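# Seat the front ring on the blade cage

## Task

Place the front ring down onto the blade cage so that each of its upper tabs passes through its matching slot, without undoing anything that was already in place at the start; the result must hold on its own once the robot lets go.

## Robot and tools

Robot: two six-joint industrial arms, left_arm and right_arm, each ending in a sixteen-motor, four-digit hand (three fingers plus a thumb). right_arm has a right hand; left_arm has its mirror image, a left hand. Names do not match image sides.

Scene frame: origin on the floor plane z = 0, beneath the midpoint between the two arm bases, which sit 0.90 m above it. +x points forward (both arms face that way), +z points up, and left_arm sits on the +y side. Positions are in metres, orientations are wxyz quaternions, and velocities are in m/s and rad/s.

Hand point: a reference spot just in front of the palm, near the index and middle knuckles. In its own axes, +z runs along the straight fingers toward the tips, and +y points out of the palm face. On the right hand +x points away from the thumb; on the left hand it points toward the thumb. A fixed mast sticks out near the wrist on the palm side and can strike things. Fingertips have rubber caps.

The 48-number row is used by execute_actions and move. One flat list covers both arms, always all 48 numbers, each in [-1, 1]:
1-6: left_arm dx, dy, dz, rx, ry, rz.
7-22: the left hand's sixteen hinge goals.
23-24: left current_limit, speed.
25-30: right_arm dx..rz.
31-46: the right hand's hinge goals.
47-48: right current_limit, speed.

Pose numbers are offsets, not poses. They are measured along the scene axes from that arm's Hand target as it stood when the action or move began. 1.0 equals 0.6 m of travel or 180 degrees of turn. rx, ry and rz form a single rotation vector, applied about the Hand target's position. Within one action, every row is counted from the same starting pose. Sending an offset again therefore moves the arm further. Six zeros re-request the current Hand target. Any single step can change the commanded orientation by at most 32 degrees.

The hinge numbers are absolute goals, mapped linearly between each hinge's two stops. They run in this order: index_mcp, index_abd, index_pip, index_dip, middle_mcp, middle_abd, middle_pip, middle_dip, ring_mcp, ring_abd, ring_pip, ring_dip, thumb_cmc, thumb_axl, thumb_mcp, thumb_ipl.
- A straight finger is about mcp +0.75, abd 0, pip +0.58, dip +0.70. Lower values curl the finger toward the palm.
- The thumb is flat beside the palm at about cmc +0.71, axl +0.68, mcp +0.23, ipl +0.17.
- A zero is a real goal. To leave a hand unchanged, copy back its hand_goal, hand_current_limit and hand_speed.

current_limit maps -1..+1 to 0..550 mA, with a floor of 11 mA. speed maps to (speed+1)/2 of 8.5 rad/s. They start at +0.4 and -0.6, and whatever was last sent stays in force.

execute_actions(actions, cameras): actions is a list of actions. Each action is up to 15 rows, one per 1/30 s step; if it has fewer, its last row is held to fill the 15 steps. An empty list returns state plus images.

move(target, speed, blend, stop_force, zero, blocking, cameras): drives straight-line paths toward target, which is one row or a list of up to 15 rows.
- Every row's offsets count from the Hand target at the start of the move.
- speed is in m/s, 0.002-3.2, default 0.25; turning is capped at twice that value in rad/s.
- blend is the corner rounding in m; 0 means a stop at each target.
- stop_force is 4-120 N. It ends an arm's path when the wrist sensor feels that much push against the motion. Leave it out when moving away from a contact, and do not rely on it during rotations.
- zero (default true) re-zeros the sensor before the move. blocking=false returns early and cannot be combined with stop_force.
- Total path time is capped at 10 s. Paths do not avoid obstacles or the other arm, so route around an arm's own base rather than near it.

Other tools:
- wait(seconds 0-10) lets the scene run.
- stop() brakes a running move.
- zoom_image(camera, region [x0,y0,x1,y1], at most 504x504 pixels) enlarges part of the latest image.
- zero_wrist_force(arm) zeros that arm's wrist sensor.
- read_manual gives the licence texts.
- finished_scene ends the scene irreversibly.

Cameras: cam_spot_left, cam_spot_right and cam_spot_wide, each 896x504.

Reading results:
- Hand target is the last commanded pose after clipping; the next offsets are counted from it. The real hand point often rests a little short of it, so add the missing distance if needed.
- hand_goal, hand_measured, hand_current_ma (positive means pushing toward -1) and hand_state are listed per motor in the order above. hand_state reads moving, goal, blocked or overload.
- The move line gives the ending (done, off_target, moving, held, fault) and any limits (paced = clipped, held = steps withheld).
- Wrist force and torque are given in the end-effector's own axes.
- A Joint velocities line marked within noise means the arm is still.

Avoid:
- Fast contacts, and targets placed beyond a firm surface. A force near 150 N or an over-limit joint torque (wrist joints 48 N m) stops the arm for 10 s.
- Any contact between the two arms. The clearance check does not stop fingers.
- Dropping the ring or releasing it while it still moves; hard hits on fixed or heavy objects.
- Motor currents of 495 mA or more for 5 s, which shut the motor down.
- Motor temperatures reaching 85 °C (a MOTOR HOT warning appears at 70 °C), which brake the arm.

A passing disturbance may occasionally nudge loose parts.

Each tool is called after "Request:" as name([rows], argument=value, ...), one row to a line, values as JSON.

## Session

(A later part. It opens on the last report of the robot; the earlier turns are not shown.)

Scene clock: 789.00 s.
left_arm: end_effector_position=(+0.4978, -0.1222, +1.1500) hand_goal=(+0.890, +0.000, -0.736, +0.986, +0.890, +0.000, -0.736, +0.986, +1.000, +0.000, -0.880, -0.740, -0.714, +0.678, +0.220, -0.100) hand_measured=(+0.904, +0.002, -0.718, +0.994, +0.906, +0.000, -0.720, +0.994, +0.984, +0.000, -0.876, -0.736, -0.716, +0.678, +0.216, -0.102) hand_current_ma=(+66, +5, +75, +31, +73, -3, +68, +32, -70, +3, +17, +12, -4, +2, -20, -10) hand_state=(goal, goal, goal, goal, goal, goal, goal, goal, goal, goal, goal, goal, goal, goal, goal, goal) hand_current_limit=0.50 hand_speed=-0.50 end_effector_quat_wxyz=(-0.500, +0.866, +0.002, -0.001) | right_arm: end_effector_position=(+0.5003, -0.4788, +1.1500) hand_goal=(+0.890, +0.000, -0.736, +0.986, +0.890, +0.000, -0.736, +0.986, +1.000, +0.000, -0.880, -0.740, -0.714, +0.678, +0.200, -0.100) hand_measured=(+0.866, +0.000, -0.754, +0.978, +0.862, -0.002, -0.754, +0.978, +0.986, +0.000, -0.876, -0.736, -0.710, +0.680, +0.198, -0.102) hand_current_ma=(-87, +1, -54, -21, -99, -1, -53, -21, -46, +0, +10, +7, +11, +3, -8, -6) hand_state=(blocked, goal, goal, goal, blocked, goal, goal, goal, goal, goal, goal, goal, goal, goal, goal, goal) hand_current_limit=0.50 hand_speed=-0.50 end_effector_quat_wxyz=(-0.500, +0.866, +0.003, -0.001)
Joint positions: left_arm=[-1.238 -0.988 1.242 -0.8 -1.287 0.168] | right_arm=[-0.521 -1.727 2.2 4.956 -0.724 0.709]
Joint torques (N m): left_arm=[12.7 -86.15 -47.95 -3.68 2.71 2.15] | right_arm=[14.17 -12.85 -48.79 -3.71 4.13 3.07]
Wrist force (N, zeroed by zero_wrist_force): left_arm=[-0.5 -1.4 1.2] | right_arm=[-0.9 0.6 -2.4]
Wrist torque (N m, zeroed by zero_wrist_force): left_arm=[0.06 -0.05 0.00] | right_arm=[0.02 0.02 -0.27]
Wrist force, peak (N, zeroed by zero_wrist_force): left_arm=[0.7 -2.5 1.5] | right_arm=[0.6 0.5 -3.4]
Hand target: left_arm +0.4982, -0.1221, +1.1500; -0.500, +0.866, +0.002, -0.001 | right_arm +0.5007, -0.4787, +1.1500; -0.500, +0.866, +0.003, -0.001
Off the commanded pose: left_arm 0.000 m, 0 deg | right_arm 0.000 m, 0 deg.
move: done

Request:
move([
  [0,0,0.00167,0,0,0,0.89,0,-0.737,0.986,0.89,0,-0.737,0.986,1.0,0,-0.88,-0.74,-0.714,0.678,0.22,-0.1,0.5,-0.5,0,0,0.00167,0,0,0,0.89,0,-0.737,0.986,0.89,0,-0.737,0.986,1.0,0,-0.88,-0.74,-0.714,0.678,0.20,-0.1,0.5,-0.5],
  [-0.00068,0,0.00167,0,0,0.00111,0.89,0,-0.737,0.986,0.89,0,-0.737,0.986,1.0,0,-0.88,-0.74,-0.714,0.678,0.22,-0.1,0.5,-0.5,0.0014,0,0.00167,0,0,0.00111,0.89,0,-0.737,0.986,0.89,0,-0.737,0.986,1.0,0,-0.88,-0.74,-0.714,0.678,0.20,-0.1,0.5,-0.5],
  [-0.00068,0,0,0,0,0.00111,0.89,0,-0.737,0.986,0.89,0,-0.737,0.986,1.0,0,-0.88,-0.74,-0.714,0.678,0.22,-0.1,0.5,-0.5,0.0014,0,0,0,0,0.00111,0.89,0,-0.737,0.986,0.89,0,-0.737,0.986,1.0,0,-0.88,-0.74,-0.714,0.678,0.20,-0.1,0.5,-0.5],
  [0.00265,0,0,0,0,0.00111,0.89,0,-0.737,0.986,0.89,0,-0.737,0.986,1.0,0,-0.88,-0.74,-0.714,0.678,0.22,-0.1,0.5,-0.5,0.00473,0,0,0,0,0.00111,0.89,0,-0.737,0.986,0.89,0,-0.737,0.986,1.0,0,-0.88,-0.74,-0.714,0.678,0.20,-0.1,0.5,-0.5],
  [-0.00401,0,0,0,0,0.00111,0.89,0,-0.737,0.986,0.89,0,-0.737,0.986,1.0,0,-0.88,-0.74,-0.714,0.678,0.22,-0.1,0.5,-0.5,-0.00193,0,0,0,0,0.00111,0.89,0,-0.737,0.986,0.89,0,-0.737,0.986,1.0,0,-0.88,-0.74,-0.714,0.678,0.20,-0.1,0.5,-0.5],
  [-0.00401,0.00083,0,0,0,0.00111,0.89,0,-0.737,0.986,0.89,0,-0.737,0.986,1.0,0,-0.88,-0.74,-0.714,0.678,0.22,-0.1,0.5,-0.5,-0.00193,0.00083,0,0,0,0.00111,0.89,0,-0.737,0.986,0.89,0,-0.737,0.986,1.0,0,-0.88,-0.74,-0.714,0.678,0.20,-0.1,0.5,-0.5],
  [0.00265,0.00083,0,0,0,0.00111,0.89,0,-0.737,0.986,0.89,0,-0.737,0.986,1.0,0,-0.88,-0.74,-0.714,0.678,0.22,-0.1,0.5,-0.5,0.00473,0.00083,0,0,0,0.00111,0.89,0,-0.737,0.986,0.89,0,-0.737,0.986,1.0,0,-0.88,-0.74,-0.714,0.678,0.20,-0.1,0.5,-0.5],
  [0.00265,-0.00083,0,0,0,0.00111,0.89,0,-0.737,0.986,0.89,0,-0.737,0.986,1.0,0,-0.88,-0.74,-0.714,0.678,0.22,-0.1,0.5,-0.5,0.00473,-0.00083,0,0,0,0.00111,0.89,0,-0.737,0.986,0.89,0,-0.737,0.986,1.0,0,-0.88,-0.74,-0.714,0.678,0.20,-0.1,0.5,-0.5],
  [-0.00401,-0.00083,0,0,0,0.00111,0.89,0,-0.737,0.986,0.89,0,-0.737,0.986,1.0,0,-0.88,-0.74,-0.714,0.678,0.22,-0.1,0.5,-0.5,-0.00193,-0.00083,0,0,0,0.00111,0.89,0,-0.737,0.986,0.89,0,-0.737,0.986,1.0,0,-0.88,-0.74,-0.714,0.678,0.20,-0.1,0.5,-0.5],
  [-0.00068,0,0,0,0,0.00111,0.89,0,-0.737,0.986,0.89,0,-0.737,0.986,1.0,0,-0.88,-0.74,-0.714,0.678,0.22,-0.1,0.5,-0.5,0.0014,0,0,0,0,0.00111,0.89,0,-0.737,0.986,0.89,0,-0.737,0.986,1.0,0,-0.88,-0.74,-0.714,0.678,0.20,-0.1,0.5,-0.5],
], speed=0.012, blend=[0.0002,0,0,0.0002,0.0002,0.0002,0.0002,0.0002,0.0002,0], cameras=["cam_spot_right"])

Request:
zoom_image(camera="cam_spot_right", region=[404, 250, 434, 270])

Scene clock: 792.33 s.
left_arm: end_effector_position=(+0.4974, -0.1222, +1.1500) hand_goal=(+0.890, +0.000, -0.736, +0.986, +0.890, +0.000, -0.736, +0.986, +1.000, +0.000, -0.880, -0.740, -0.714, +0.678, +0.220, -0.100) hand_measured=(+0.904, +0.002, -0.718, +0.994, +0.906, +0.000, -0.720, +0.994, +0.984, +0.000, -0.876, -0.736, -0.716, +0.678, +0.216, -0.102) hand_current_ma=(+66, +5, +76, +31, +72, -3, +69, +32, -70, +3, +17, +12, -4, +2, -20, -10) hand_state=(goal, goal, goal, goal, goal, goal, goal, goal, goal, goal, goal, goal, goal, goal, goal, goal) hand_current_limit=0.50 hand_speed=-0.50 end_effector_quat_wxyz=(-0.500, +0.866, +0.003, -0.002) | right_arm: end_effector_position=(+0.5012, -0.4788, +1.1500) hand_goal=(+0.890, +0.000, -0.736, +0.986, +0.890, +0.000, -0.736, +0.986, +1.000, +0.000, -0.880, -0.740, -0.714, +0.678, +0.200, -0.100) hand_measured=(+0.864, +0.000, -0.752, +0.978, +0.862, -0.002, -0.752, +0.978, +0.986, +0.000, -0.876, -0.736, -0.710, +0.680, +0.198, -0.102) hand_current_ma=(-88, +1, -51, -21, -100, -2, -50, -21, -46, +0, +10, +7, +11, +3, -8, -6) hand_state=(blocked, goal, goal, goal, blocked, goal, goal, goal, goal, goal, goal, goal, goal, goal, goal, goal) hand_current_limit=0.50 hand_speed=-0.50 end_effector_quat_wxyz=(-0.500, +0.866, +0.004, -0.002)
Joint positions: left_arm=[-1.238 -0.988 1.241 -0.8 -1.29 0.166] | right_arm=[-0.52 -1.724 2.198 4.957 -0.725 0.707]
Joint torques (N m): left_arm=[11.57 -83.37 -46.81 -3.63 2.17 2.52] | right_arm=[11.8 -16.46 -48.03 -4.38 4.69 3.11]
Wrist force (N, zeroed by zero_wrist_force): left_arm=[-0.7 -1.2 1.2] | right_arm=[-0.7 0.8 -2.2]
Wrist torque (N m, zeroed by zero_wrist_force): left_arm=[0.06 -0.03 -0.02] | right_arm=[0.05 0.00 -0.25]
Wrist force, peak (N, zeroed by zero_wrist_force): left_arm=[-1.3 -2.8 1.2] | right_arm=[0.6 0.4 -3.8]
Hand target: left_arm +0.4978, -0.1221, +1.1500; -0.500, +0.866, +0.003, -0.002 | right_arm +0.5015, -0.4787, +1.1500; -0.500, +0.866, +0.004, -0.002
Off the commanded pose: left_arm 0.000 m, 0 deg | right_arm 0.000 m, 0 deg.
move: done
Images, in order (width x height): cam_spot_right 896x504.

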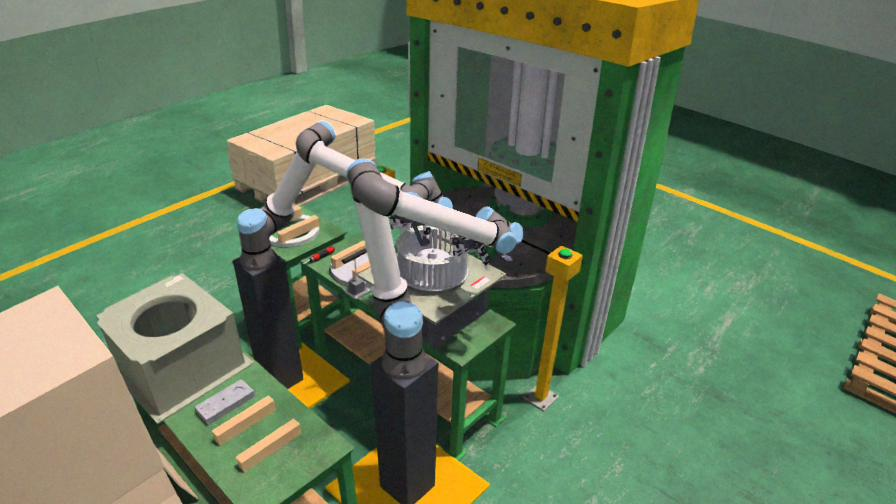

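Scaled by 16.800.

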